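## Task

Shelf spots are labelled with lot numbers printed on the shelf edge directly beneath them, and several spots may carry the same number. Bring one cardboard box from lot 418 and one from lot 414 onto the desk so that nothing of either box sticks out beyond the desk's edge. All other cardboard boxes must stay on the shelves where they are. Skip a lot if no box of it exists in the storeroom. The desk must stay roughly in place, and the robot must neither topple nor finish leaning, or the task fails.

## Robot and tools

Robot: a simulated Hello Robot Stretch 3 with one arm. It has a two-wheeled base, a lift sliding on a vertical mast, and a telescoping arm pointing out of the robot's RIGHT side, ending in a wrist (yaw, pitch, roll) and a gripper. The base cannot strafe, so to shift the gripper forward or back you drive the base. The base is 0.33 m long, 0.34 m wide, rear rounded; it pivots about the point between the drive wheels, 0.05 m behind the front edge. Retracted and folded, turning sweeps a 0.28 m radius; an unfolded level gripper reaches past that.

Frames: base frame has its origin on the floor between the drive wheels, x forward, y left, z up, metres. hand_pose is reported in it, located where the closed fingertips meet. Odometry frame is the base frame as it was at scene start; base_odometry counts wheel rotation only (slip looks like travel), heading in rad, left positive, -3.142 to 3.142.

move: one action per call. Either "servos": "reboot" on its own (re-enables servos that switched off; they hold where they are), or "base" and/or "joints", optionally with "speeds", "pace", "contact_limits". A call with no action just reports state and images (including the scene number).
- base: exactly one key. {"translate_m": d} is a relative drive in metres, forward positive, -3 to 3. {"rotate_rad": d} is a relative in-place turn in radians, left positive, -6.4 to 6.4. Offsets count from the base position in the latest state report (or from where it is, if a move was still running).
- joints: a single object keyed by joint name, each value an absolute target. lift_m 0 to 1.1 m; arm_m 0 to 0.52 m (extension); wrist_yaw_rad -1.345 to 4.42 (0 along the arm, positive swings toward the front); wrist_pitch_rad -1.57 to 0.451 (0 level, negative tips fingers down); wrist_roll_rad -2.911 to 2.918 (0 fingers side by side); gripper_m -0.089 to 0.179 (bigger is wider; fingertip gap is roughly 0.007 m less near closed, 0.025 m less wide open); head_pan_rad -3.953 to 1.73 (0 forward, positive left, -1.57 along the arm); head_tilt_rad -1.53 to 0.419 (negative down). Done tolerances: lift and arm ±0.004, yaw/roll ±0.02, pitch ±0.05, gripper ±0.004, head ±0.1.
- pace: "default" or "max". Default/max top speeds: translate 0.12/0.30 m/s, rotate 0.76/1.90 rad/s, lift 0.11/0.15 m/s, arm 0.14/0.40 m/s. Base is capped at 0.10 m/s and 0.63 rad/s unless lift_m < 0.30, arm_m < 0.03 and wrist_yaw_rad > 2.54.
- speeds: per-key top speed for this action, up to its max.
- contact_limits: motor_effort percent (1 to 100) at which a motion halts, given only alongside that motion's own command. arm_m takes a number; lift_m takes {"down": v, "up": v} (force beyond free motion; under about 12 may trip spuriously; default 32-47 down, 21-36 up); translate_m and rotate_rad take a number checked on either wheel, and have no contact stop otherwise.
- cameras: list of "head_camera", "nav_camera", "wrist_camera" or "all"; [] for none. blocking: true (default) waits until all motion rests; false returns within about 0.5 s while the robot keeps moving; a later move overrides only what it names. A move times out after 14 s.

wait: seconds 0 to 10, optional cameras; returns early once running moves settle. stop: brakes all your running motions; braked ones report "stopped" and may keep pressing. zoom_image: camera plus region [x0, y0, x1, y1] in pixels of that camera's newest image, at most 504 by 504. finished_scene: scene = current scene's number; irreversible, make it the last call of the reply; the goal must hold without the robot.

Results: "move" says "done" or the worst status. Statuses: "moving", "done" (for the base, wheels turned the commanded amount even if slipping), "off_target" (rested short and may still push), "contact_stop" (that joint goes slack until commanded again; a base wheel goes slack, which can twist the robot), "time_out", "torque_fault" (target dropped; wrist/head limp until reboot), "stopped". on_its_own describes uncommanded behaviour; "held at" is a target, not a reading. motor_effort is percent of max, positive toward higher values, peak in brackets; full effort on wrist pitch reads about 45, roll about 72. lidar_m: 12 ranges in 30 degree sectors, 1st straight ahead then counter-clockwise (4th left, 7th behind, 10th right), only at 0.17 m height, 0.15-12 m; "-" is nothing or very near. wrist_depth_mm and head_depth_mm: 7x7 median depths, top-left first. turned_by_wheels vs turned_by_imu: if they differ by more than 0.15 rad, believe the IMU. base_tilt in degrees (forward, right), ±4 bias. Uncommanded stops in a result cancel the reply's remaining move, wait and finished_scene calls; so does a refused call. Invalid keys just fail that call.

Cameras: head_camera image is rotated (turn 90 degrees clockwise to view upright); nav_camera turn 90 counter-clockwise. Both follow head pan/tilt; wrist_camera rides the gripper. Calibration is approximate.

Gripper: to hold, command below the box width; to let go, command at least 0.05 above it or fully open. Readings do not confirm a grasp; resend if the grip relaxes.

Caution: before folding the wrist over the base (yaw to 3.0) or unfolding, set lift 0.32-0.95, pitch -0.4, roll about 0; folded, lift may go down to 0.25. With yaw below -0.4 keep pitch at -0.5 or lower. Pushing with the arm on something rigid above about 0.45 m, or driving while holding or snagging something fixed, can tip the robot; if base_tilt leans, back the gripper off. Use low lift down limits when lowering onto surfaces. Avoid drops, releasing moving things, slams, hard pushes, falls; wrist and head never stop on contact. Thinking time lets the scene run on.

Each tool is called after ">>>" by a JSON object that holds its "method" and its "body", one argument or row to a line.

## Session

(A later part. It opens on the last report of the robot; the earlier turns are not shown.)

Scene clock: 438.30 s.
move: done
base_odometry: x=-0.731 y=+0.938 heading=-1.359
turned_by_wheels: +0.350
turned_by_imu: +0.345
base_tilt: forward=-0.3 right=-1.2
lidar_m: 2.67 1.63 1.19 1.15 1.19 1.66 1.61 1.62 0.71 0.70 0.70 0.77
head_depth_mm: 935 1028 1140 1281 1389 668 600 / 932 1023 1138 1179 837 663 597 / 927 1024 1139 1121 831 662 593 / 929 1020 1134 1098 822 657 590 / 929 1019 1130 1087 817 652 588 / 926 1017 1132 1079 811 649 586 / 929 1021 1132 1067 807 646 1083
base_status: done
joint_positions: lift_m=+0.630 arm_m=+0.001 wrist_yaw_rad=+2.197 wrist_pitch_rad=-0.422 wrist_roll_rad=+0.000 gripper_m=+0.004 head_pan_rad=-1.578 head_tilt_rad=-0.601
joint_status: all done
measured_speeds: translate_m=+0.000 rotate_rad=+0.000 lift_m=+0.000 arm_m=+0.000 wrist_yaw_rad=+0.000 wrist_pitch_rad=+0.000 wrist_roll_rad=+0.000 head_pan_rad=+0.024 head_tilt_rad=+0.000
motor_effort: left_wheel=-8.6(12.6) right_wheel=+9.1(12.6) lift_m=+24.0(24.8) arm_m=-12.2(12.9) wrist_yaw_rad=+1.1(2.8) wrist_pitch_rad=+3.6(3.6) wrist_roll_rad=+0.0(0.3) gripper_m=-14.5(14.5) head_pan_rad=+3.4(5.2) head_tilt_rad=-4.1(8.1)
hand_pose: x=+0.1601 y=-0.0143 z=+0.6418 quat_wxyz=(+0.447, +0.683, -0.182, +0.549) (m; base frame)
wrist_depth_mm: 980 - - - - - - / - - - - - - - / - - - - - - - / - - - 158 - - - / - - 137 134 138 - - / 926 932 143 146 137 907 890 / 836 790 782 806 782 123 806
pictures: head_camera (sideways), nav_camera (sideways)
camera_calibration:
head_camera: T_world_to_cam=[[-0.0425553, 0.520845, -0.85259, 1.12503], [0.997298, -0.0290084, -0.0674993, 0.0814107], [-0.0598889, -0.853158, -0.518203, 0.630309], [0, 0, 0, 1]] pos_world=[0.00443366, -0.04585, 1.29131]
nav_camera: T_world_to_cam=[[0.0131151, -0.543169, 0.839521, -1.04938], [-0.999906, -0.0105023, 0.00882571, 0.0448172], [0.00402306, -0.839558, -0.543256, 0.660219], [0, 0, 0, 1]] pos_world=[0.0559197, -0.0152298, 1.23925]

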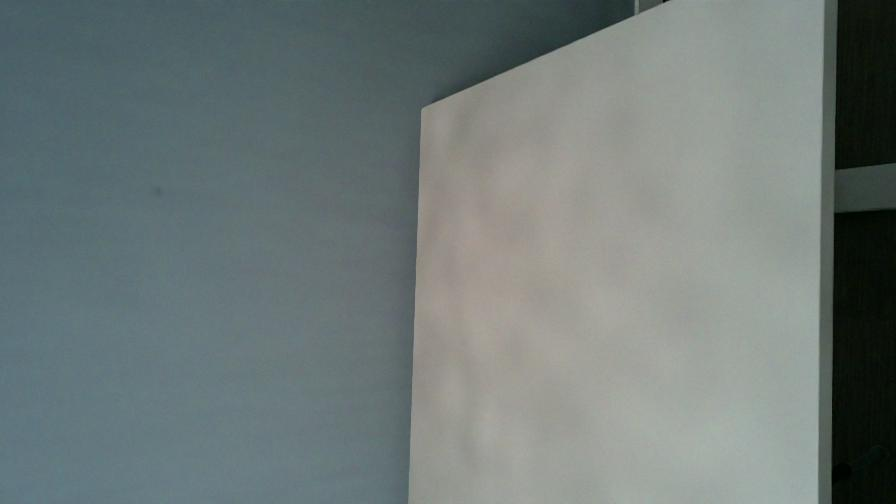

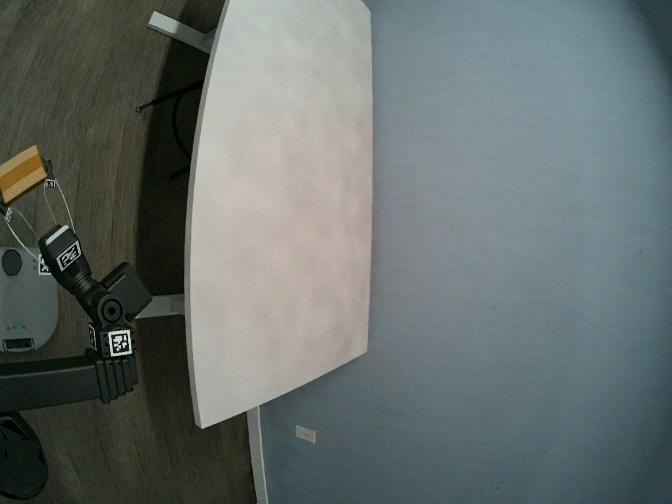

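>>> {"method": "move", "body": {
  "joints": {"lift_m":0.9}
}}

>>> {"method": "move", "body": {
  "joints": {"wrist_yaw_rad":0.0,"arm_m":0.22},
  "speeds": {"wrist_yaw_rad":1.0}
}}

>>> {"method": "move", "body": {
  "joints": {"lift_m":0.80},
  "cameras": ["wrist_camera","head_camera"]
}}

>>> {"method": "move", "body": {
  "joints": {"lift_m":0.73},
  "speeds": {"lift_m":0.03},
  "contact_limits": {"lift_m":{"down":14}},
  "cameras": ["wrist_camera","head_camera"]
}}

Scene clock: 458.87 s.
move: done
base_odometry: x=-0.731 y=+0.938 heading=-1.359
turned_by_wheels: +0.000
turned_by_imu: +0.000
base_tilt: forward=-0.4 right=-1.3
lidar_m: 2.67 1.63 1.19 1.15 1.19 1.67 1.60 1.62 0.71 0.70 0.70 0.77
head_depth_mm: 933 1025 1136 1281 1377 708 - / 933 1026 1136 1131 833 707 - / 928 1019 1129 1112 827 682 - / 936 1024 1129 1101 822 697 - / 930 1020 1134 1089 815 672 1170 / 927 1019 1136 1082 811 651 1142 / 929 1017 1134 1072 806 646 1116
base_status: not commanded
joint_positions: lift_m=+0.900 arm_m=+0.001 wrist_yaw_rad=+2.197 wrist_pitch_rad=-0.422 wrist_roll_rad=+0.000 gripper_m=+0.004 head_pan_rad=-1.570 head_tilt_rad=-0.601
joint_status: all done
measured_speeds: all 0
motor_effort: left_wheel=-8.6(9.2) right_wheel=+8.6(9.7) lift_m=+31.6(35.2) arm_m=-12.5(13.3) wrist_yaw_rad=+1.1(2.8) wrist_pitch_rad=+3.7(3.8) wrist_roll_rad=+0.1(0.3) gripper_m=-13.7(14.4) head_pan_rad=+2.5(4.1) head_tilt_rad=-2.0(3.6)
hand_pose: x=+0.1600 y=-0.0144 z=+0.9117 quat_wxyz=(+0.447, +0.683, -0.182, +0.548) (m; base frame)
wrist_depth_mm: 992 - - - - - - / - - - - - - - / - - - - - - - / - - - 158 - - - / - - 137 135 138 - - / - - 142 145 137 - - / - - - - - 123 -
pictures: none

Scene clock: 461.73 s.
move: done
base_odometry: x=-0.731 y=+0.938 heading=-1.359
turned_by_wheels: +0.000
turned_by_imu: +0.000
base_tilt: forward=-0.4 right=-1.2
lidar_m: 2.67 1.63 1.19 1.15 1.19 1.67 1.61 1.62 0.71 0.70 0.70 0.77
head_depth_mm: 932 1026 1142 1212 292 650 1165 / 933 1027 1137 365 363 665 596 / 931 1020 1140 360 381 661 593 / 931 1023 1133 469 404 657 591 / 932 1024 1134 1092 817 654 587 / 930 1026 1130 1078 813 650 1139 / 928 1016 1130 1062 805 645 1115
base_status: not commanded
joint_positions: lift_m=+0.900 arm_m=+0.220 wrist_yaw_rad=+0.003 wrist_pitch_rad=-0.422 wrist_roll_rad=+0.000 gripper_m=+0.004 head_pan_rad=-1.570 head_tilt_rad=-0.601
joint_status: all done
measured_speeds: all 0
motor_effort: left_wheel=-8.0(8.8) right_wheel=+8.4(9.3) lift_m=+27.3(31.9) arm_m=+12.8(14.9) wrist_yaw_rad=-2.9(8.3) wrist_pitch_rad=+3.6(3.8) wrist_roll_rad=+0.2(0.4) gripper_m=-14.1(14.3) head_pan_rad=+3.2(4.1) head_tilt_rad=-0.6(2.5)
hand_pose: x=-0.0208 y=-0.5888 z=+0.9117 quat_wxyz=(+0.692, +0.150, -0.691, -0.147) (m; base frame)
wrist_depth_mm: - - - - - - - / - - - - - - - / - - - - - - - / - - - 158 156 - - / - - 137 135 138 - - / - - 143 146 137 - - / - - - - - 104 -
pictures: none

Scene clock: 463.47 s.
move: done
base_odometry: x=-0.731 y=+0.938 heading=-1.359
turned_by_wheels: +0.000
turned_by_imu: +0.000
base_tilt: forward=-0.3 right=-1.3
lidar_m: 2.67 1.63 1.19 1.15 1.19 1.66 1.60 1.62 0.71 0.70 0.70 0.77
head_depth_mm: 930 1025 1139 1279 1379 333 288 / 927 1025 1135 1126 423 343 580 / 926 1024 1132 1107 415 451 594 / 928 1017 1133 1099 519 605 589 / 930 1022 1130 1094 814 654 589 / 929 1015 1130 1078 811 651 1136 / 928 1019 1134 1069 804 647 1121
base_status: not commanded
joint_positions: lift_m=+0.800 arm_m=+0.220 wrist_yaw_rad=+0.003 wrist_pitch_rad=-0.423 wrist_roll_rad=+0.000 gripper_m=+0.004 head_pan_rad=-1.570 head_tilt_rad=-0.601
joint_status: all done
measured_speeds: all 0
motor_effort: left_wheel=-7.9(8.5) right_wheel=+8.9(9.5) lift_m=+25.7(28.4) arm_m=+10.5(12.9) wrist_yaw_rad=-3.7(4.3) wrist_pitch_rad=+3.7(3.8) wrist_roll_rad=-0.3(0.4) gripper_m=-14.0(14.2) head_pan_rad=+3.0(3.9) head_tilt_rad=+0.5(1.3)
hand_pose: x=-0.0208 y=-0.5888 z=+0.8117 quat_wxyz=(+0.692, +0.150, -0.691, -0.147) (m; base frame)
wrist_depth_mm: - - - - - - - / - - - - - - - / - - - - - - - / - - - 157 157 - - / - - 137 134 138 - - / - - 142 146 137 - - / - - - - - 104 -
pictures: head_camera (sideways), wrist_camera
camera_calibration:
head_camera: T_world_to_cam=[[-0.0467242, 0.520511, -0.852576, 1.12503], [0.9975, -0.0209873, -0.0674797, 0.0813465], [-0.0530172, -0.853597, -0.518229, 0.630316], [0, 0, 0, 1]] pos_world=[0.00484057, -0.0458463, 1.29131]
wrist_camera: T_world_to_cam=[[-0.998873, -0.0399629, -0.0255987, -0.0168222], [-0.00260024, 0.584662, -0.811273, 1.0352], [0.0473874, -0.810292, -0.584108, 0.164129], [0, 0, 0, 1]] pos_world=[-0.0218891, -0.472924, 0.935269]

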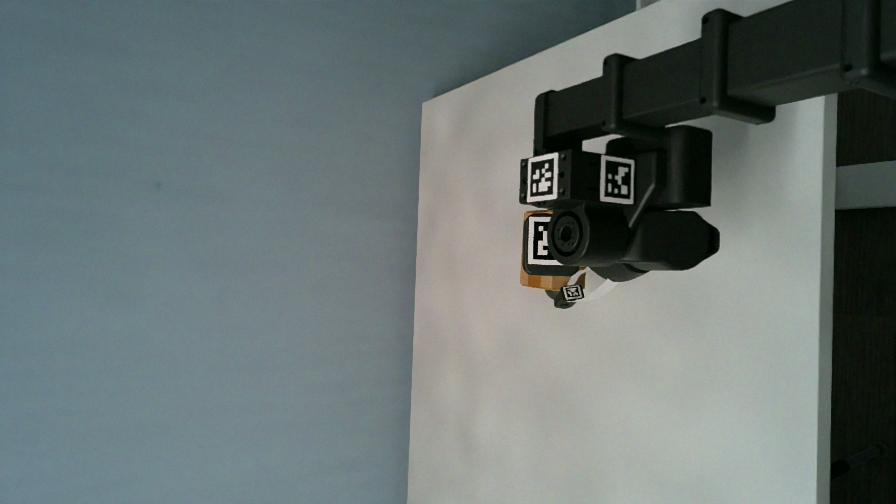

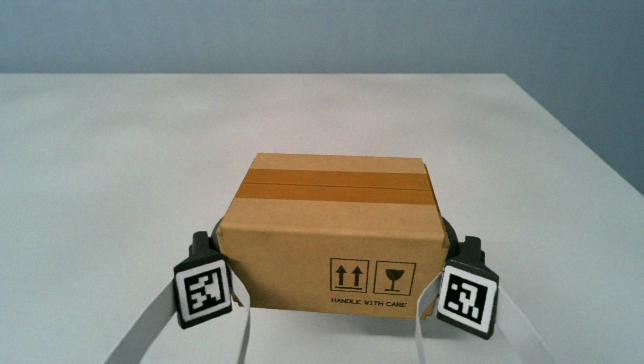

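Scene clock: 466.23 s.
move: done
base_odometry: x=-0.731 y=+0.938 heading=-1.359
turned_by_wheels: +0.000
turned_by_imu: +0.000
base_tilt: forward=-0.3 right=-1.2
lidar_m: 2.68 1.63 1.19 1.15 1.19 1.67 1.60 1.62 0.71 0.70 0.70 0.77
head_depth_mm: 931 1029 1142 1281 1393 670 568 / 934 1024 1138 1127 836 406 344 / 934 1022 1132 1109 827 444 593 / 931 1019 1135 1104 751 474 589 / 927 1020 1133 1091 818 653 586 / 928 1020 1126 1075 809 650 1143 / 929 1025 1134 1073 807 647 1118
base_status: not commanded
joint_positions: lift_m=+0.730 arm_m=+0.220 wrist_yaw_rad=+0.003 wrist_pitch_rad=-0.423 wrist_roll_rad=+0.000 gripper_m=+0.004 head_pan_rad=-1.570 head_tilt_rad=-0.601
joint_status: all done
measured_speeds: all 0
motor_effort: left_wheel=-8.2(8.5) right_wheel=+9.1(9.4) lift_m=+24.0(26.7) arm_m=+6.4(10.7) wrist_yaw_rad=-4.2(5.0) wrist_pitch_rad=+3.7(3.8) wrist_roll_rad=+0.1(0.3) gripper_m=-14.1(14.4) head_pan_rad=+3.3(3.8) head_tilt_rad=+1.3(1.9)
contact_limits: lift_m down 14 (down: maximum 72; up: maximum 65)
hand_pose: x=-0.0208 y=-0.5888 z=+0.7416 quat_wxyz=(+0.692, +0.150, -0.691, -0.147) (m; base frame)
wrist_depth_mm: - - - - - - - / - - - - - - - / - - - - - - - / - - - 158 156 - - / - - 137 135 137 - - / - - 142 145 137 - - / - - - - - 104 -
pictures: head_camera (sideways), wrist_camera
camera_calibration:
head_camera: T_world_to_cam=[[-0.0467242, 0.520511, -0.852576, 1.12503], [0.9975, -0.0209873, -0.0674797, 0.0813465], [-0.0530172, -0.853597, -0.518229, 0.630316], [0, 0, 0, 1]] pos_world=[0.00484057, -0.0458463, 1.29131]
wrist_camera: T_world_to_cam=[[-0.998873, -0.0399653, -0.0256024, -0.018612], [-0.00260135, 0.584709, -0.811239, 0.978406], [0.0473913, -0.810258, -0.584154, 0.123298], [0, 0, 0, 1]] pos_world=[-0.0218891, -0.472924, 0.865269]

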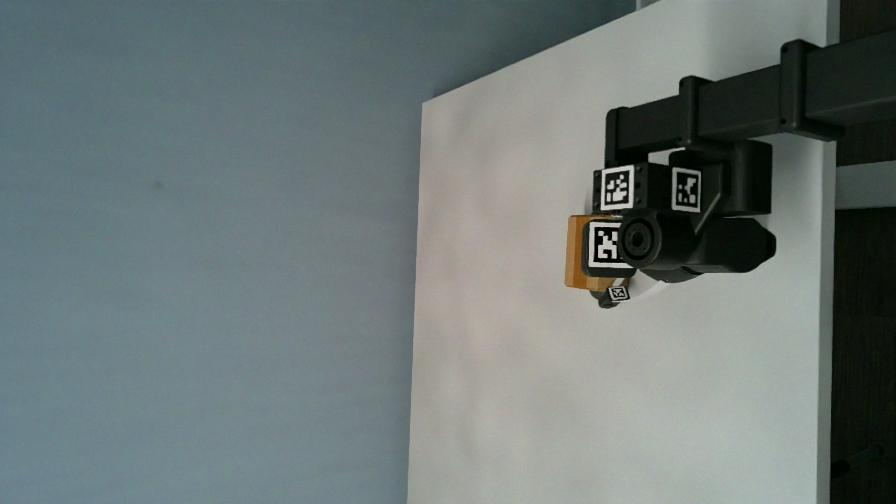

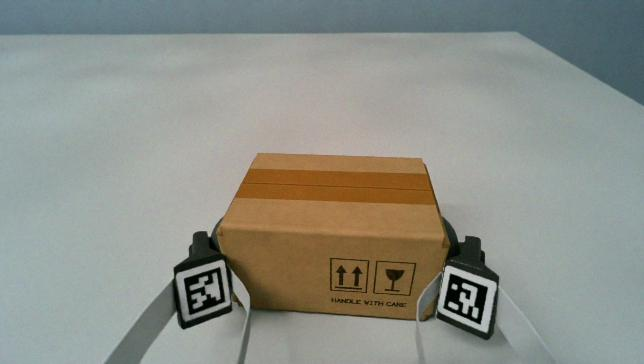

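>>> {"method": "move", "body": {
  "joints": {"lift_m":0.62},
  "speeds": {"lift_m":0.025},
  "contact_limits": {"lift_m":{"down":14}},
  "cameras": ["wrist_camera","head_camera"]
}}

Scene clock: 478.47 s.
move: contact_stop
base_odometry: x=-0.731 y=+0.938 heading=-1.359
turned_by_wheels: +0.000
turned_by_imu: +0.003
base_tilt: forward=-0.4 right=-1.4
lidar_m: 2.67 1.62 1.19 1.15 1.19 1.67 1.60 1.61 0.71 0.70 0.70 0.77
head_depth_mm: 937 1029 1135 1284 1375 671 587 / 934 1026 1138 1136 835 453 364 / 938 1025 1135 1117 832 463 573 / 938 1028 1139 1108 756 487 591 / 936 1026 1139 1101 822 657 1146 / 931 1025 1142 1088 815 653 1140 / 935 1023 1137 1076 811 651 1113
base_status: not commanded
joint_positions: lift_m=+0.700 arm_m=+0.220 wrist_yaw_rad=+0.000 wrist_pitch_rad=-0.325 wrist_roll_rad=-0.002 gripper_m=+0.004 head_pan_rad=-1.570 head_tilt_rad=-0.600
joint_status: lift_m contact_stop (moved -0.030 of -0.110)
measured_speeds: translate_m=+0.000 rotate_rad=+0.000 lift_m=+0.008 arm_m=+0.000 wrist_yaw_rad=-0.010 wrist_pitch_rad=+0.000 wrist_roll_rad=+0.000 head_pan_rad=+0.000 head_tilt_rad=+0.000
on_its_own: lift_m is slack since a contact_stop (your +0.620 is given up); wrist_pitch_rad is at rest, and its effort (-14.0) is outside its rest range (-8 to +12)
motor_effort: left_wheel=-3.0(8.3) right_wheel=+5.3(9.1) lift_m=+18.6(24.1) arm_m=-3.7(5.6) wrist_yaw_rad=-0.7(11.3) wrist_pitch_rad=-14.0(30.7) wrist_roll_rad=+0.7(1.0) gripper_m=-14.4(15.1) head_pan_rad=+2.5(3.7) head_tilt_rad=+3.7(4.5)
contact_limits: lift_m down 14 (down: maximum 72; up: maximum 65)
hand_pose: x=-0.0214 y=-0.6000 z=+0.7339 quat_wxyz=(+0.699, +0.115, -0.697, -0.115) (m; base frame)
wrist_depth_mm: - - - - - - - / - - - - - - - / - - - - - - - / - - - 155 154 - - / - - 138 135 133 - - / - - 133 147 139 - - / - - - - - 103 -
pictures: head_camera (sideways), wrist_camera
camera_calibration:
head_camera: T_world_to_cam=[[-0.0467501, 0.519968, -0.852906, 1.12543], [0.997499, -0.0210139, -0.0674867, 0.0813543], [-0.0530138, -0.853927, -0.517685, 0.629597], [0, 0, 0, 1]] pos_world=[0.0048405, -0.0458489, 1.29131]
wrist_camera: T_world_to_cam=[[-0.998996, -0.0402128, -0.0197499, -0.0243694], [-0.00317575, 0.50329, -0.864112, 0.968606], [0.0446882, -0.863182, -0.502912, 0.0182627], [0, 0, 0, 1]] pos_world=[-0.022085, -0.472705, 0.845687]

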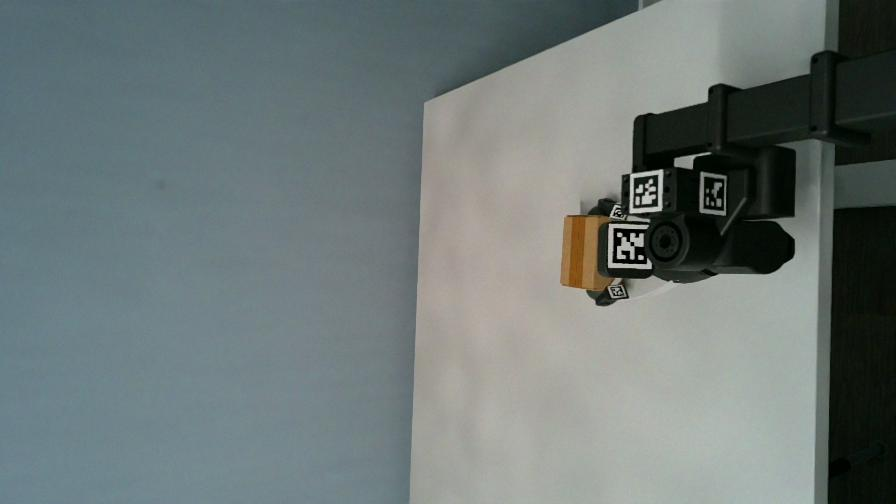

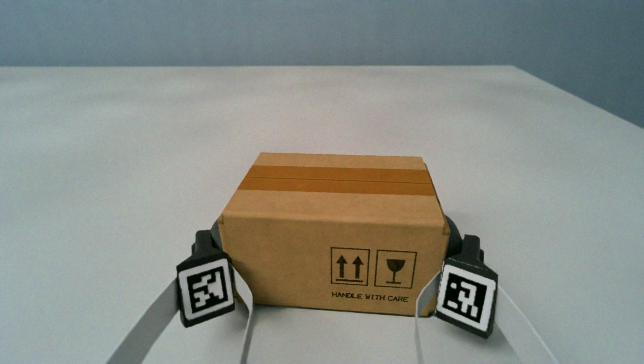

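>>> {"method": "move", "body": {
  "joints": {"lift_m":0.718}
}}

>>> {"method": "move", "body": {
  "joints": {"gripper_m":0.179},
  "cameras": ["wrist_camera"]
}}

>>> {"method": "move", "body": {
  "joints": {"lift_m":0.85}
}}

>>> {"method": "move", "body": {
  "joints": {"arm_m":0.0}
}}

>>> {"method": "move", "body": {
  "joints": {"wrist_yaw_rad":3.0,"gripper_m":0.03},
  "cameras": ["head_camera"]
}}

Scene clock: 487.13 s.
move: done
base_odometry: x=-0.731 y=+0.938 heading=-1.359
turned_by_wheels: +0.000
turned_by_imu: +0.000
base_tilt: forward=-0.4 right=-1.3
lidar_m: 2.67 1.62 1.19 1.15 1.19 1.66 1.61 1.61 0.71 0.70 0.70 0.77
head_depth_mm: 933 1020 1132 1275 944 670 573 / 929 1021 1131 1124 836 412 351 / 934 1018 1131 1106 832 449 580 / 929 1022 1133 1098 749 480 589 / 931 1019 1135 1090 819 654 586 / 929 1022 1134 1082 812 649 1139 / 930 1022 1130 1066 803 647 1133
base_status: not commanded
joint_positions: lift_m=+0.718 arm_m=+0.220 wrist_yaw_rad=-0.001 wrist_pitch_rad=-0.380 wrist_roll_rad=-0.002 gripper_m=+0.004 head_pan_rad=-1.570 head_tilt_rad=-0.600
joint_status: all done
measured_speeds: all 0
motor_effort: left_wheel=-3.1(3.4) right_wheel=+4.9(5.5) lift_m=+28.3(29.7) arm_m=+6.1(6.2) wrist_yaw_rad=-0.6(1.7) wrist_pitch_rad=-4.1(8.3) wrist_roll_rad=+0.5(0.8) gripper_m=-14.6(14.7) head_pan_rad=+2.8(3.4) head_tilt_rad=+2.5(3.2)
hand_pose: x=-0.0218 y=-0.5940 z=+0.7393 quat_wxyz=(+0.695, +0.133, -0.693, -0.134) (m; base frame)
wrist_depth_mm: - - - - - - - / - - - - - - - / - - - - - - - / - - - 156 155 - - / - - 137 135 135 - - / - - 133 147 139 - - / - - - - - 112 -
pictures: none

Scene clock: 489.43 s.
move: done
base_odometry: x=-0.731 y=+0.938 heading=-1.359
turned_by_wheels: +0.000
turned_by_imu: +0.000
base_tilt: forward=-0.3 right=-1.2
lidar_m: 2.67 1.63 1.20 1.15 1.19 1.66 1.61 1.61 0.71 0.70 0.70 0.77
head_depth_mm: 933 1023 1136 1273 939 669 572 / 931 1023 1133 1123 837 412 351 / 929 1017 1138 1111 830 449 577 / 929 1025 1133 1102 750 478 590 / 931 1021 1131 1090 816 654 587 / 931 1021 1131 1082 810 651 1137 / 927 1020 1139 1072 807 647 1132
base_status: not commanded
joint_positions: lift_m=+0.718 arm_m=+0.220 wrist_yaw_rad=-0.006 wrist_pitch_rad=-0.399 wrist_roll_rad=-0.001 gripper_m=+0.179 head_pan_rad=-1.570 head_tilt_rad=-0.600
joint_status: all done
measured_speeds: all 0
motor_effort: left_wheel=-3.1(3.6) right_wheel=+5.1(6.1) lift_m=+23.2(27.8) arm_m=+8.7(9.0) wrist_yaw_rad=+4.4(6.2) wrist_pitch_rad=-0.8(4.2) wrist_roll_rad=+0.2(0.8) gripper_m=+1.9(84.8) head_pan_rad=+2.7(3.7) head_tilt_rad=+2.3(3.1)
hand_pose: x=-0.0230 y=-0.5917 z=+0.7349 quat_wxyz=(+0.693, +0.138, -0.693, -0.143) (m; base frame)
wrist_depth_mm: - - - - - - - / - - - - - - - / - - - - - - - / - - - 149 142 - - / - 144 137 134 132 - - / - 126 - 149 144 - - / - - - - - - 105
pictures: wrist_camera
camera_calibration:
wrist_camera: T_world_to_cam=[[-0.999224, -0.0311524, -0.0241175, -0.0170539], [0.00227244, 0.565572, -0.824696, 0.973327], [0.0393314, -0.82411, -0.565062, 0.0947924], [0, 0, 0, 1]] pos_world=[-0.0229808, -0.472898, 0.855851]

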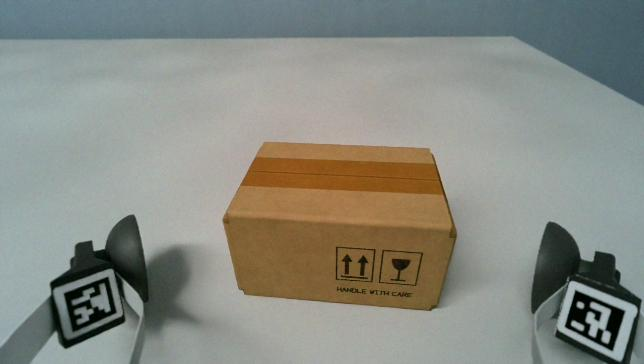

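Scene clock: 491.47 s.
move: done
base_odometry: x=-0.731 y=+0.938 heading=-1.359
turned_by_wheels: +0.000
turned_by_imu: +0.000
base_tilt: forward=-0.4 right=-1.2
lidar_m: 2.67 1.63 1.19 1.15 1.19 1.66 1.61 1.61 0.71 0.70 0.70 0.77
head_depth_mm: 930 1022 1131 1281 843 281 - / 926 1024 1130 1127 354 616 597 / 928 1021 1138 1108 385 642 594 / 930 1021 1131 1102 411 641 590 / 929 1023 1134 1091 788 655 587 / 928 1019 1129 1084 810 649 1140 / 930 1022 1131 1067 806 646 1132
base_status: not commanded
joint_positions: lift_m=+0.850 arm_m=+0.220 wrist_yaw_rad=-0.003 wrist_pitch_rad=-0.413 wrist_roll_rad=-0.001 gripper_m=+0.179 head_pan_rad=-1.570 head_tilt_rad=-0.600
joint_status: all done
measured_speeds: all 0
motor_effort: left_wheel=-3.1(3.7) right_wheel=+4.8(5.7) lift_m=+30.6(34.0) arm_m=+11.4(11.4) wrist_yaw_rad=+2.6(4.9) wrist_pitch_rad=+1.9(2.0) wrist_roll_rad=+0.3(0.4) gripper_m=+0.4(1.7) head_pan_rad=+2.5(3.4) head_tilt_rad=+2.1(3.0)
hand_pose: x=-0.0222 y=-0.5900 z=+0.8639 quat_wxyz=(+0.692, +0.144, -0.692, -0.146) (m; base frame)
wrist_depth_mm: - - - - - - - / - - - - - - - / - - - - - - - / - - - - - - - / - 142 - - - - - / - 126 - - - - - / - - - 228 226 - 105
pictures: none

Scene clock: 494.33 s.
move: done
base_odometry: x=-0.731 y=+0.938 heading=-1.359
turned_by_wheels: +0.000
turned_by_imu: +0.000
base_tilt: forward=-0.3 right=-1.3
lidar_m: 2.67 1.63 1.19 1.15 1.19 1.67 1.61 1.61 0.71 0.70 0.70 0.77
head_depth_mm: 928 1024 1136 1277 943 671 600 / 932 1021 1136 1123 836 650 - / 932 1024 1135 1111 828 660 341 / 930 1022 1133 1099 751 329 307 / 931 1018 1130 1089 818 654 572 / 930 1024 1135 1080 813 633 1141 / 932 1018 1135 1073 808 648 1136
base_status: not commanded
joint_positions: lift_m=+0.850 arm_m=+0.001 wrist_yaw_rad=-0.003 wrist_pitch_rad=-0.413 wrist_roll_rad=-0.001 gripper_m=+0.179 head_pan_rad=-1.570 head_tilt_rad=-0.600
joint_status: all done
measured_speeds: all 0
motor_effort: left_wheel=-2.9(3.6) right_wheel=+5.0(5.9) lift_m=+22.9(31.1) arm_m=-12.4(14.4) wrist_yaw_rad=+1.8(3.5) wrist_pitch_rad=+1.9(2.1) wrist_roll_rad=+0.2(0.5) gripper_m=+0.5(1.3) head_pan_rad=+2.4(3.3) head_tilt_rad=+1.4(2.7)
hand_pose: x=-0.0222 y=-0.3706 z=+0.8638 quat_wxyz=(+0.692, +0.144, -0.692, -0.146) (m; base frame)
wrist_depth_mm: - - - - - - - / - - - - - - - / - - - - - - - / - - - 397 - - - / - 142 - - - - - / - 126 - - - - - / - - - - - - 105
pictures: none

Scene clock: 496.83 s.
move: done
base_odometry: x=-0.731 y=+0.938 heading=-1.359
turned_by_wheels: +0.000
turned_by_imu: +0.000
base_tilt: forward=-0.4 right=-1.3
lidar_m: 2.67 1.62 1.19 1.15 1.19 1.66 1.61 1.62 0.71 0.70 0.70 0.77
head_depth_mm: 933 1022 1139 1278 948 672 598 / 931 1017 1136 1126 835 667 - / 928 1022 1129 1115 830 663 576 / 932 1021 1138 1104 751 657 575 / 926 1020 1134 1089 816 654 574 / 930 1018 1133 1081 812 650 1139 / 929 1022 1132 1073 807 647 1131
base_status: not commanded
joint_positions: lift_m=+0.850 arm_m=+0.001 wrist_yaw_rad=+2.997 wrist_pitch_rad=-0.413 wrist_roll_rad=-0.001 gripper_m=+0.030 head_pan_rad=-1.570 head_tilt_rad=-0.600
joint_status: all done
measured_speeds: all 0
motor_effort: left_wheel=-2.8(3.6) right_wheel=+5.4(5.9) lift_m=+25.6(25.8) arm_m=-10.2(12.7) wrist_yaw_rad=+2.8(5.3) wrist_pitch_rad=+1.9(2.1) wrist_roll_rad=+0.2(0.5) gripper_m=+0.6(83.0) head_pan_rad=+2.3(3.4) head_tilt_rad=+1.7(2.5)
hand_pose: x=+0.0112 y=+0.0772 z=+0.8638 quat_wxyz=(+0.195, +0.700, +0.095, +0.680) (m; base frame)
wrist_depth_mm: - 137 - - - - - / - 148 - - - - - / - 161 - - - - - / - 185 - - - - - / - - 206 - - - - / - - 130 147 130 - - / - - 260 - 991 - -
pictures: head_camera (sideways)
camera_calibration:
head_camera: T_world_to_cam=[[-0.0467536, 0.519896, -0.852949, 1.12549], [0.997499, -0.0210196, -0.067489, 0.0813571], [-0.0530159, -0.853971, -0.517613, 0.629501], [0, 0, 0, 1]] pos_world=[0.00484048, -0.0458493, 1.29131]

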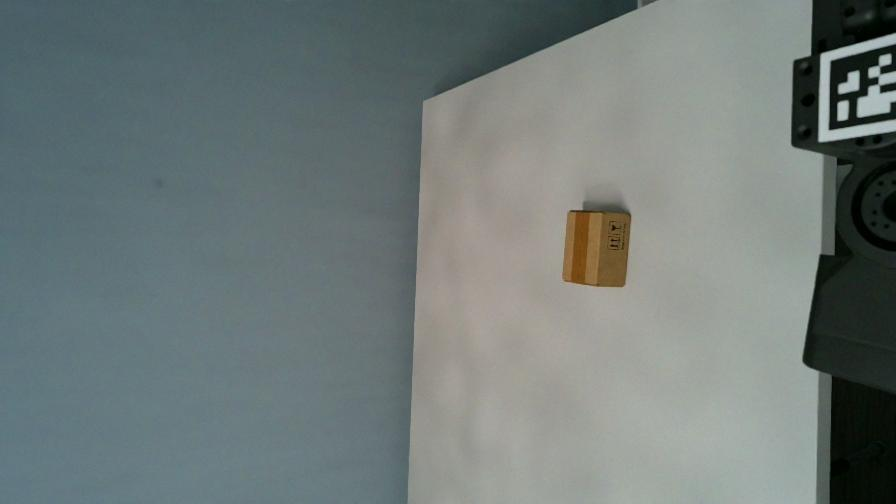

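>>> {"method": "move", "body": {
  "base": {"translate_m":1.9},
  "joints": {"lift_m":0.29,"head_tilt_rad":-0.3},
  "pace": "max",
  "cameras": []
}}

>>> {"method": "move", "body": {
  "base": {"rotate_rad":1.59},
  "pace": "max",
  "cameras": ["head_camera","nav_camera"]
}}

Scene clock: 543.93 s.
move: done
base_odometry: x=-0.331 y=-0.920 heading=-1.359
turned_by_wheels: +0.000
turned_by_imu: +0.001
base_tilt: forward=-0.3 right=-1.2
lidar_m: 0.80 0.81 1.19 1.14 1.19 1.63 3.46 1.06 1.16 1.12 1.16 1.04
head_depth_mm: 962 1012 1064 1130 1199 1263 1341 / 962 1007 1065 1115 1169 1239 1318 / 966 1007 1054 1111 1172 1246 1311 / 961 1006 1052 1106 1168 1234 1317 / 960 1004 1055 1109 1174 1228 1311 / 957 1004 1052 1106 1164 1231 1299 / 959 1005 1050 1104 1165 1225 1307
base_status: done
joint_positions: lift_m=+0.290 arm_m=+0.001 wrist_yaw_rad=+2.997 wrist_pitch_rad=-0.415 wrist_roll_rad=-0.001 gripper_m=+0.030 head_pan_rad=-1.570 head_tilt_rad=-0.300
joint_status: all done
measured_speeds: all 0
motor_effort: left_wheel=-2.8(13.3) right_wheel=+7.3(15.8) lift_m=+30.3(31.4) arm_m=-0.2(8.5) wrist_yaw_rad=+2.1(3.6) wrist_pitch_rad=+2.3(2.3) wrist_roll_rad=+0.2(0.5) gripper_m=+0.5(1.1) head_pan_rad=+2.4(3.2) head_tilt_rad=-2.6(7.3)
hand_pose: x=+0.0110 y=+0.0770 z=+0.3034 quat_wxyz=(+0.195, +0.700, +0.096, +0.680) (m; base frame)
wrist_depth_mm: - 137 - - - - - / - 148 - - - - - / 960 162 879 918 926 913 854 / 756 185 675 733 720 718 714 / 620 583 206 586 595 593 593 / 520 517 130 147 130 509 509 / 454 290 258 280 428 445 442
pictures: none
No camera images: "cameras" was empty.

Scene clock: 546.07 s.
move: done
base_odometry: x=-0.331 y=-0.920 heading=+0.231
turned_by_wheels: +1.590
turned_by_imu: +1.557
base_tilt: forward=-0.3 right=-1.2
lidar_m: 1.14 1.19 1.62 3.47 1.06 1.15 1.12 1.16 1.05 0.80 0.81 1.19
head_depth_mm: 1066 951 1175 1216 919 1220 1001 / 1069 976 1175 1205 1292 1162 993 / 1063 1022 1165 1198 1293 1204 986 / 1061 1057 1165 1201 1298 1195 979 / 1047 918 1153 1143 1046 1138 973 / 674 700 734 782 817 863 911 / 674 694 1135 1007 818 1132 931
base_status: done
joint_positions: lift_m=+0.290 arm_m=+0.001 wrist_yaw_rad=+2.997 wrist_pitch_rad=-0.415 wrist_roll_rad=-0.001 gripper_m=+0.030 head_pan_rad=-1.570 head_tilt_rad=-0.300
joint_status: not commanded
measured_speeds: all 0
motor_effort: left_wheel=-6.1(14.4) right_wheel=+7.7(14.4) lift_m=+28.2(30.0) arm_m=-10.0(10.0) wrist_yaw_rad=+0.8(2.7) wrist_pitch_rad=+2.3(2.3) wrist_roll_rad=+0.2(0.5) gripper_m=+0.6(0.8) head_pan_rad=+2.3(3.2) head_tilt_rad=-2.8(3.6)
hand_pose: x=+0.0110 y=+0.0769 z=+0.3034 quat_wxyz=(+0.195, +0.700, +0.096, +0.680) (m; base frame)
wrist_depth_mm: - 137 - - - - - / - 147 - - - - - / - 162 882 922 896 898 912 / 739 186 683 723 728 717 708 / 621 595 206 587 600 601 596 / 526 514 130 147 130 508 505 / 454 292 257 280 424 446 440
pictures: head_camera (sideways), nav_camera (sideways)
camera_calibration:
head_camera: T_world_to_cam=[[-0.0464777, 0.245044, -0.968397, 1.27618], [0.997517, -0.039972, -0.0579898, 0.0690188], [-0.0529188, -0.968688, -0.242578, 0.271648], [0, 0, 0, 1]] pos_world=[0.0048416, -0.0468184, 1.30574]
nav_camera: T_world_to_cam=[[0.0172722, -0.270464, 0.962575, -1.20988], [-0.999791, -0.0151635, 0.0136794, 0.0384986], [0.0108962, -0.962611, -0.270669, 0.305454], [0, 0, 0, 1]] pos_world=[0.0560595, -0.0326106, 1.24675]

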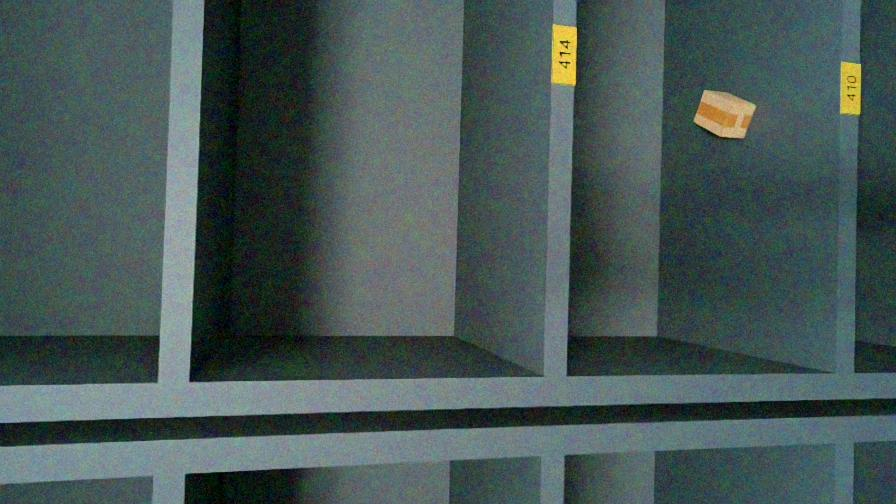

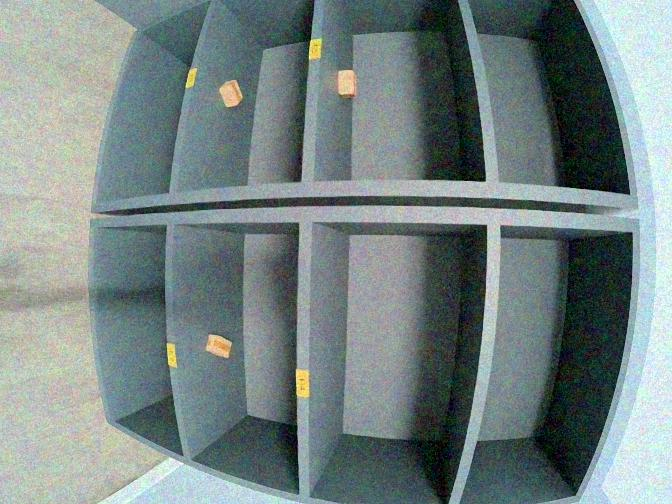

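>>> {"method": "move", "body": {
  "base": {"rotate_rad":-0.42},
  "pace": "max"
}}

>>> {"method": "move", "body": {
  "base": {"translate_m":0.75},
  "pace": "max"
}}

>>> {"method": "move", "body": {
  "base": {"rotate_rad":0.42},
  "joints": {"lift_m":0.72,"head_tilt_rad":-0.6},
  "pace": "max",
  "cameras": ["head_camera"]
}}

Scene clock: 562.23 s.
move: done
base_odometry: x=-0.331 y=-0.920 heading=-0.189
turned_by_wheels: -0.420
turned_by_imu: -0.412
base_tilt: forward=-0.3 right=-1.2
lidar_m: 1.16 1.14 1.23 1.83 1.36 1.06 1.14 1.12 1.05 1.11 0.80 1.33
head_depth_mm: 883 919 967 1462 1528 1609 1536 / 1018 996 1059 1070 1110 1126 1225 / 1185 1145 1268 1200 1333 1201 1367 / 1164 1175 1282 1298 1429 1201 1360 / 1109 1113 1219 1246 1343 1164 1015 / 1060 1081 1158 1185 1269 1180 975 / 1020 920 1112 1130 858 1172 934
base_status: done
joint_positions: lift_m=+0.290 arm_m=+0.001 wrist_yaw_rad=+2.997 wrist_pitch_rad=-0.415 wrist_roll_rad=-0.001 gripper_m=+0.030 head_pan_rad=-1.570 head_tilt_rad=-0.300
joint_status: not commanded
measured_speeds: all 0
motor_effort: left_wheel=+5.8(14.9) right_wheel=-8.9(15.0) lift_m=+26.0(27.2) arm_m=-12.3(13.3) wrist_yaw_rad=+2.7(2.8) wrist_pitch_rad=+2.2(2.3) wrist_roll_rad=+0.0(0.5) gripper_m=-0.1(0.8) head_pan_rad=+2.3(2.8) head_tilt_rad=-1.6(2.8)
hand_pose: x=+0.0110 y=+0.0770 z=+0.3034 quat_wxyz=(+0.195, +0.700, +0.096, +0.680) (m; base frame)
wrist_depth_mm: - 137 - - - - - / - 148 - - - - - / 949 161 885 926 905 899 882 / 753 186 676 729 724 718 708 / 621 590 206 585 592 591 595 / 523 523 130 147 130 505 507 / 458 290 257 280 424 447 440
pictures: none

Scene clock: 566.07 s.
move: done
base_odometry: x=+0.405 y=-1.061 heading=-0.189
turned_by_wheels: +0.000
turned_by_imu: +0.001
base_tilt: forward=-0.4 right=-1.1
lidar_m: 0.47 0.46 0.50 0.75 3.79 1.76 1.77 1.45 0.65 0.70 0.93 0.60
head_depth_mm: 553 550 585 618 653 700 769 / 637 618 671 682 674 713 738 / 738 657 800 824 722 839 864 / 854 672 947 984 715 1012 917 / 816 691 916 956 708 567 908 / 411 711 875 915 702 537 908 / 410 730 836 874 670 508 905
base_status: done
joint_positions: lift_m=+0.290 arm_m=+0.001 wrist_yaw_rad=+2.998 wrist_pitch_rad=-0.415 wrist_roll_rad=-0.001 gripper_m=+0.030 head_pan_rad=-1.570 head_tilt_rad=-0.300
joint_status: not commanded
measured_speeds: all 0
motor_effort: left_wheel=-0.7(13.9) right_wheel=+4.2(14.1) lift_m=+23.7(26.6) arm_m=-12.2(13.1) wrist_yaw_rad=+1.5(2.7) wrist_pitch_rad=+2.3(2.3) wrist_roll_rad=+0.1(0.5) gripper_m=-0.4(1.0) head_pan_rad=+1.9(2.9) head_tilt_rad=-1.1(2.5)
hand_pose: x=+0.0110 y=+0.0770 z=+0.3034 quat_wxyz=(+0.195, +0.700, +0.096, +0.680) (m; base frame)
wrist_depth_mm: - 137 - - - - - / - 147 - - - - - / 936 162 870 929 - - - / 744 186 684 722 705 - - / 611 591 205 578 598 574 - / 520 520 130 148 130 507 491 / 452 289 258 280 426 446 444
pictures: none

Scene clock: 569.73 s.
move: done
base_odometry: x=+0.405 y=-1.061 heading=+0.231
turned_by_wheels: +0.420
turned_by_imu: +0.413
base_tilt: forward=-0.2 right=-1.2
lidar_m: 0.46 0.48 0.66 1.82 2.05 1.76 1.80 0.70 0.65 0.94 0.63 0.48
head_depth_mm: 760 835 885 603 1074 884 1063 / 760 835 887 598 1108 883 1123 / 759 835 885 592 1099 872 1112 / 761 833 745 584 1085 871 1099 / 761 838 873 579 1087 864 1101 / 760 835 860 574 1075 859 1094 / 761 835 845 567 1063 855 1086
base_status: done
joint_positions: lift_m=+0.720 arm_m=+0.001 wrist_yaw_rad=+2.998 wrist_pitch_rad=-0.415 wrist_roll_rad=-0.001 gripper_m=+0.030 head_pan_rad=-1.570 head_tilt_rad=-0.600
joint_status: all done
measured_speeds: all 0
motor_effort: left_wheel=-6.1(14.3) right_wheel=+6.5(13.5) lift_m=+28.6(33.9) arm_m=-12.5(13.5) wrist_yaw_rad=+1.9(3.2) wrist_pitch_rad=+2.4(2.4) wrist_roll_rad=+0.1(0.5) gripper_m=+0.3(0.9) head_pan_rad=+2.1(2.8) head_tilt_rad=+3.7(5.4)
hand_pose: x=+0.0110 y=+0.0769 z=+0.7333 quat_wxyz=(+0.195, +0.700, +0.096, +0.680) (m; base frame)
wrist_depth_mm: - 137 - - - - - / - 147 - - - - - / - 161 - - - - - / - 182 - - - - - / - - 206 - - - - / - - 130 147 130 - - / 916 914 261 887 858 868 -
pictures: head_camera (sideways)
camera_calibration:
head_camera: T_world_to_cam=[[-0.0467298, 0.520393, -0.852647, 1.12512], [0.9975, -0.0209925, -0.0674808, 0.0813478], [-0.0530158, -0.853669, -0.518111, 0.63016], [0, 0, 0, 1]] pos_world=[0.00484055, -0.0458469, 1.29131]

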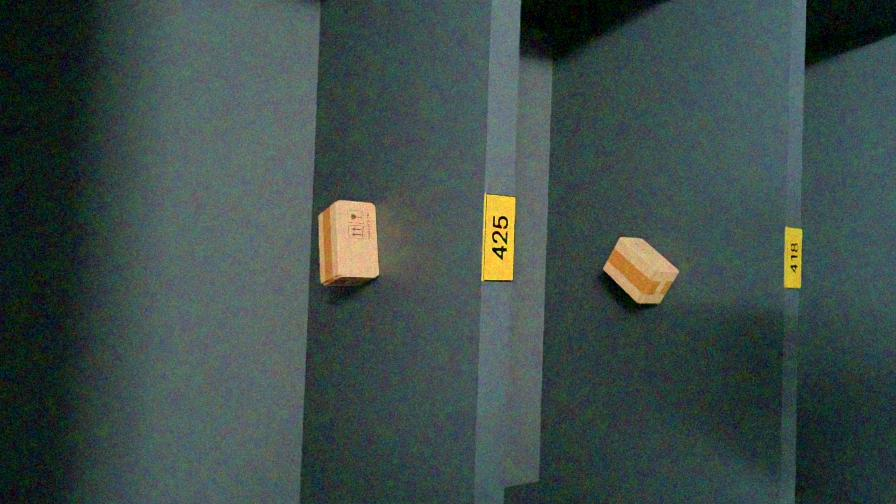

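>>> {"method": "move", "body": {
  "joints": {"wrist_yaw_rad":0,"gripper_m":0.179},
  "cameras": ["wrist_camera"]
}}

>>> {"method": "zoom_image", "body": {
  "camera": "wrist_camera",
  "region": [200, 0, 500, 200]
}}

>>> {"method": "move", "body": {
  "cameras": ["head_camera"]
}}

>>> {"method": "zoom_image", "body": {
  "camera": "head_camera",
  "region": [560, 190, 720, 350]
}}

Scene clock: 582.30 s.
move: done
base_odometry: x=+0.405 y=-1.061 heading=+0.231
turned_by_wheels: +0.000
turned_by_imu: +0.000
base_tilt: forward=-0.3 right=-1.1
lidar_m: 0.46 0.48 0.66 1.82 2.04 1.76 1.80 0.70 0.65 0.94 0.63 0.48
head_depth_mm: 762 837 884 603 1075 886 1063 / 760 836 885 596 1105 881 1110 / 760 836 886 592 1096 875 786 / 764 835 743 585 1090 868 405 / 759 835 871 580 1081 865 1077 / 762 833 863 575 1073 858 1094 / 760 835 848 569 1062 856 1093
base_status: not commanded
joint_positions: lift_m=+0.720 arm_m=+0.001 wrist_yaw_rad=+0.003 wrist_pitch_rad=-0.415 wrist_roll_rad=-0.001 gripper_m=+0.179 head_pan_rad=-1.570 head_tilt_rad=-0.600
joint_status: all done
measured_speeds: all 0
motor_effort: left_wheel=-5.8(6.3) right_wheel=+6.8(7.5) lift_m=+23.3(24.1) arm_m=-9.7(11.1) wrist_yaw_rad=-3.4(6.5) wrist_pitch_rad=+2.3(2.4) wrist_roll_rad=+0.3(0.4) gripper_m=+1.0(83.1) head_pan_rad=+2.3(2.6) head_tilt_rad=+3.3(4.2)
hand_pose: x=-0.0208 y=-0.3703 z=+0.7333 quat_wxyz=(+0.693, +0.147, -0.691, -0.145) (m; base frame)
wrist_depth_mm: - - - - - - 609 / - 688 - - - - - / - - - - - - - / - - - 500 - - 544 / - 143 - - - - - / - 126 - - - - - / - - - - - - 105
pictures: wrist_camera
camera_calibration:
wrist_camera: T_world_to_cam=[[-0.998881, -0.0403345, -0.0246961, -0.0109479], [-0.00319929, 0.578608, -0.8156, 0.84482], [0.0471862, -0.814608, -0.578089, 0.289399], [0, 0, 0, 1]] pos_world=[-0.0218884, -0.253514, 0.856063]

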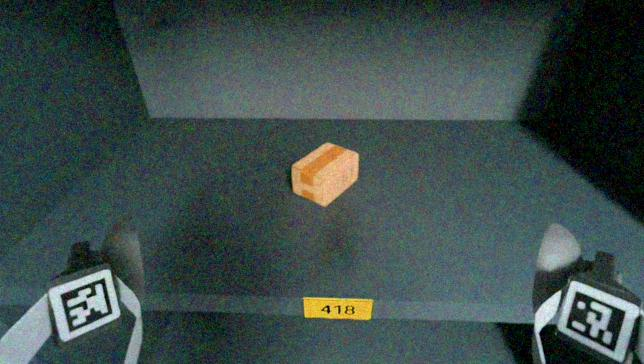

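Scaled by 1.680.

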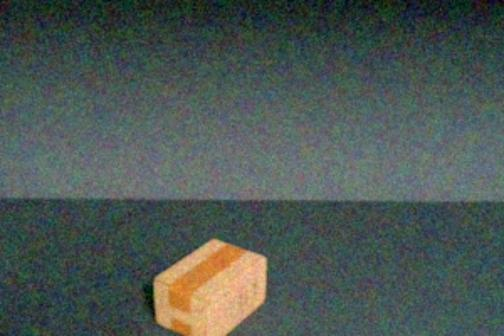

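Scene clock: 582.30 s.
base_odometry: x=+0.405 y=-1.061 heading=+0.231
turned_by_wheels: +0.000
turned_by_imu: +0.000
base_tilt: forward=-0.3 right=-1.1
lidar_m: 0.46 0.48 0.66 1.82 2.04 1.76 1.80 0.70 0.65 0.94 0.63 0.48
head_depth_mm: 762 837 884 603 1075 886 1063 / 760 836 885 596 1105 881 1110 / 760 836 886 592 1096 875 786 / 764 835 743 585 1090 868 405 / 759 835 871 580 1081 865 1077 / 762 833 863 575 1073 858 1094 / 760 835 848 569 1062 856 1093
base_status: not commanded
joint_positions: lift_m=+0.720 arm_m=+0.001 wrist_yaw_rad=+0.003 wrist_pitch_rad=-0.415 wrist_roll_rad=-0.001 gripper_m=+0.179 head_pan_rad=-1.570 head_tilt_rad=-0.600
joint_status: all done
measured_speeds: all 0
motor_effort: left_wheel=-5.8(6.3) right_wheel=+6.8(7.5) lift_m=+23.3(24.1) arm_m=-9.7(11.1) wrist_yaw_rad=-3.4(6.5) wrist_pitch_rad=+2.3(2.4) wrist_roll_rad=+0.3(0.4) gripper_m=+1.0(83.1) head_pan_rad=+2.3(2.6) head_tilt_rad=+3.3(4.2)
hand_pose: x=-0.0208 y=-0.3703 z=+0.7333 quat_wxyz=(+0.693, +0.147, -0.691, -0.145) (m; base frame)
wrist_depth_mm: - - - - - - 609 / - 688 - - - - - / - - - - - - - / - - - 500 - - 544 / - 143 - - - - - / - 126 - - - - - / - - - - - - 105
pictures: head_camera (sideways)
camera_calibration:
head_camera: T_world_to_cam=[[-0.0467466, 0.52004, -0.852862, 1.12538], [0.997499, -0.0210082, -0.0674844, 0.0813516], [-0.0530117, -0.853884, -0.517757, 0.629692], [0, 0, 0, 1]] pos_world=[0.00484051, -0.0458486, 1.29131]

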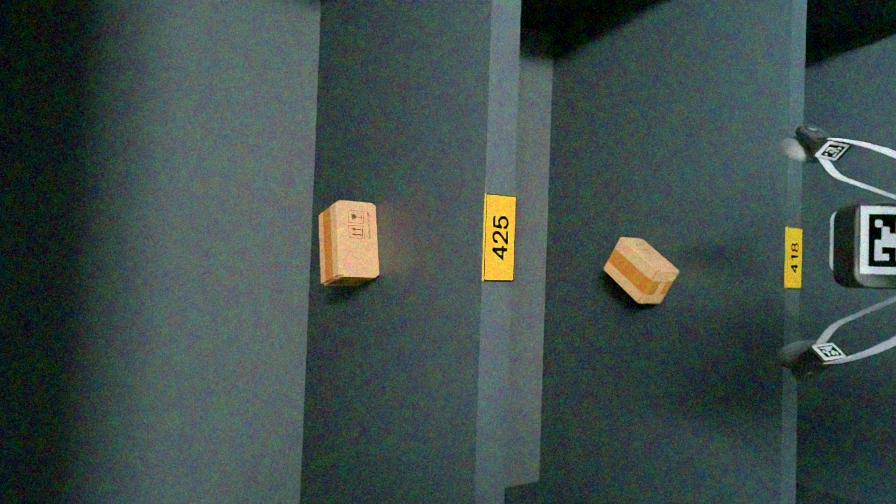

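Scaled by 3.150 from the camera's 896x504 image, which has a finer 1280x720 frame.

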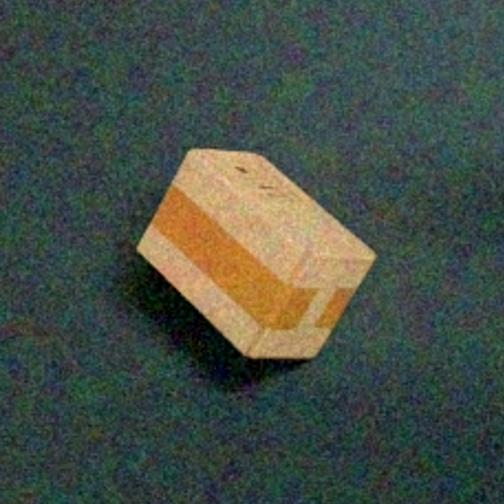

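>>> {"method": "move", "body": {
  "base": {"translate_m":0.143},
  "joints": {"wrist_pitch_rad":-0.55,"lift_m":0.70}
}}

>>> {"method": "move", "body": {
  "joints": {"wrist_yaw_rad":-0.63,"arm_m":0.2},
  "cameras": ["wrist_camera"]
}}

Scene clock: 616.07 s.
move: done
base_odometry: x=+0.545 y=-1.028 heading=+0.231
turned_by_wheels: +0.000
turned_by_imu: -0.001
base_tilt: forward=-0.3 right=-1.0
lidar_m: 0.32 0.33 0.46 1.26 2.04 1.88 1.94 0.76 0.82 0.94 0.46 0.33
head_depth_mm: 762 836 885 603 1109 888 1120 / 762 834 883 596 1105 881 1112 / 761 837 886 592 1093 872 1085 / 762 834 884 586 1088 867 782 / 760 832 869 580 1080 864 1079 / 758 834 863 574 1038 856 1078 / 723 735 742 569 784 794 845
base_status: done
joint_positions: lift_m=+0.700 arm_m=+0.001 wrist_yaw_rad=+0.003 wrist_pitch_rad=-0.560 wrist_roll_rad=-0.001 gripper_m=+0.179 head_pan_rad=-1.570 head_tilt_rad=-0.600
joint_status: all done
measured_speeds: all 0
motor_effort: left_wheel=+5.0(7.8) right_wheel=+3.9(12.8) lift_m=+30.0(31.4) arm_m=-6.1(8.4) wrist_yaw_rad=-2.4(4.6) wrist_pitch_rad=+1.5(3.3) wrist_roll_rad=+0.3(0.4) gripper_m=+0.6(1.5) head_pan_rad=+2.5(2.5) head_tilt_rad=+3.4(4.4)
hand_pose: x=-0.0210 y=-0.3498 z=+0.6821 quat_wxyz=(+0.680, +0.197, -0.679, -0.195) (m; base frame)
wrist_depth_mm: - - - - - - - / - - - - 468 - - / - - - - 472 - - / - - - - - - - / 392 142 - - - - - / - 126 - - - - - / 394 - - - - - 105
pictures: none

Scene clock: 618.77 s.
move: done
base_odometry: x=+0.545 y=-1.028 heading=+0.231
turned_by_wheels: +0.000
turned_by_imu: +0.000
base_tilt: forward=-0.2 right=-1.2
lidar_m: 0.32 0.33 0.46 1.26 2.05 1.88 1.94 0.76 0.83 0.94 0.46 0.33
head_depth_mm: 763 835 884 601 1107 885 1095 / 760 835 885 597 1102 454 362 / 758 837 887 591 1098 446 778 / 758 835 887 584 1088 472 478 / 759 831 872 581 1078 865 1099 / 758 832 861 574 1034 858 1081 / 720 735 743 569 787 795 845
base_status: not commanded
joint_positions: lift_m=+0.700 arm_m=+0.200 wrist_yaw_rad=-0.627 wrist_pitch_rad=-0.561 wrist_roll_rad=-0.001 gripper_m=+0.179 head_pan_rad=-1.570 head_tilt_rad=-0.600
joint_status: all done
measured_speeds: all 0
motor_effort: left_wheel=+5.2(5.7) right_wheel=+4.1(5.2) lift_m=+27.1(30.1) arm_m=+13.0(14.9) wrist_yaw_rad=-3.1(6.6) wrist_pitch_rad=+1.6(1.7) wrist_roll_rad=+0.2(0.5) gripper_m=+0.3(1.2) head_pan_rad=+2.3(2.4) head_tilt_rad=+3.0(4.2)
hand_pose: x=-0.1413 y=-0.5102 z=+0.6820 quat_wxyz=(+0.586, -0.023, -0.706, -0.396) (m; base frame)
wrist_depth_mm: - - - - 677 - - / - - - - - - - / - - - - - - - / - - 344 - - - - / - 143 328 - - - 609 / - 144 314 314 312 322 858 / 273 276 281 281 286 756 105
pictures: wrist_camera
camera_calibration:
wrist_camera: T_world_to_cam=[[-0.82841, 0.559324, -0.0298812, 0.195382], [0.40442, 0.560369, -0.722794, 0.868537], [-0.387532, -0.610855, -0.690417, 0.270637], [0, 0, 0, 1]] pos_world=[-0.0845172, -0.430663, 0.820464]

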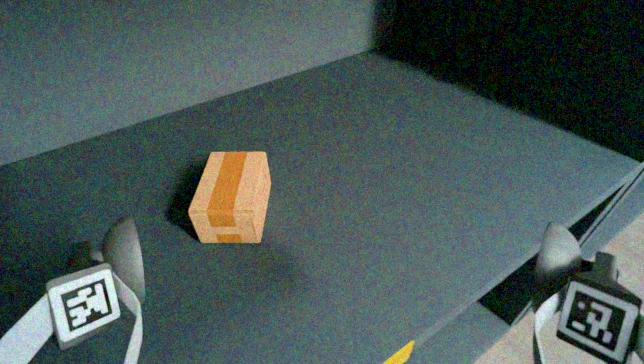

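>>> {"method": "move", "body": {
  "base": {"translate_m":-0.007},
  "joints": {"arm_m":0.405,"lift_m":0.68},
  "contact_limits": {"arm_m":40},
  "cameras": ["wrist_camera"]
}}

Scene clock: 630.37 s.
move: done
base_odometry: x=+0.538 y=-1.029 heading=+0.231
turned_by_wheels: +0.000
turned_by_imu: +0.000
base_tilt: forward=-0.2 right=-1.2
lidar_m: 0.33 0.34 0.47 1.28 2.41 1.88 1.94 0.75 0.81 0.94 0.46 0.34
head_depth_mm: 761 835 885 602 1108 888 1119 / 762 836 885 596 1104 489 385 / 758 839 886 590 625 848 1105 / 760 835 883 586 640 867 1101 / 760 834 872 580 1080 866 1105 / 761 835 857 574 1036 857 1099 / 739 755 740 569 805 811 848
base_status: done
joint_positions: lift_m=+0.680 arm_m=+0.405 wrist_yaw_rad=-0.627 wrist_pitch_rad=-0.561 wrist_roll_rad=-0.001 gripper_m=+0.179 head_pan_rad=-1.570 head_tilt_rad=-0.600
joint_status: all done
measured_speeds: all 0
motor_effort: left_wheel=-5.1(8.2) right_wheel=-5.6(9.9) lift_m=+30.8(32.3) arm_m=+12.7(15.4) wrist_yaw_rad=-2.4(4.5) wrist_pitch_rad=+1.6(1.7) wrist_roll_rad=+0.2(0.4) gripper_m=+0.7(1.2) head_pan_rad=+1.8(2.4) head_tilt_rad=+2.5(4.0)
contact_limits: arm_m 40 (drawing in: default 31, maximum 55; extending or still: default 40, maximum 69)
hand_pose: x=-0.1413 y=-0.7151 z=+0.6619 quat_wxyz=(+0.586, -0.023, -0.706, -0.396) (m; base frame)
wrist_depth_mm: 238 265 305 - - 503 - / 257 287 324 - - 537 - / 275 309 - - - - - / 298 329 - - - - - / 314 316 325 320 320 317 322 / 123 281 293 290 288 286 286 / 254 258 261 211 253 252 105
pictures: wrist_camera
camera_calibration:
wrist_camera: T_world_to_cam=[[-0.828175, 0.559674, -0.029834, 0.309592], [0.404723, 0.560367, -0.722626, 0.968719], [-0.387717, -0.610536, -0.690595, 0.131924], [0, 0, 0, 1]] pos_world=[-0.0845173, -0.635564, 0.800364]

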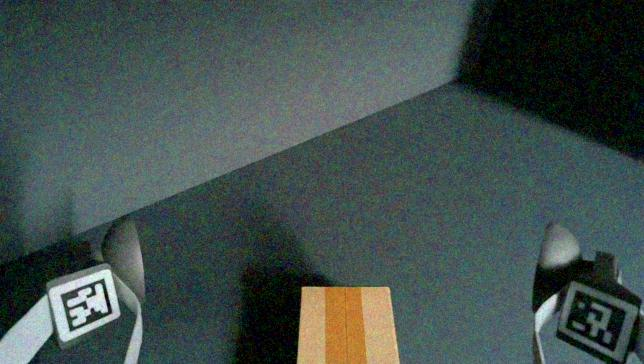

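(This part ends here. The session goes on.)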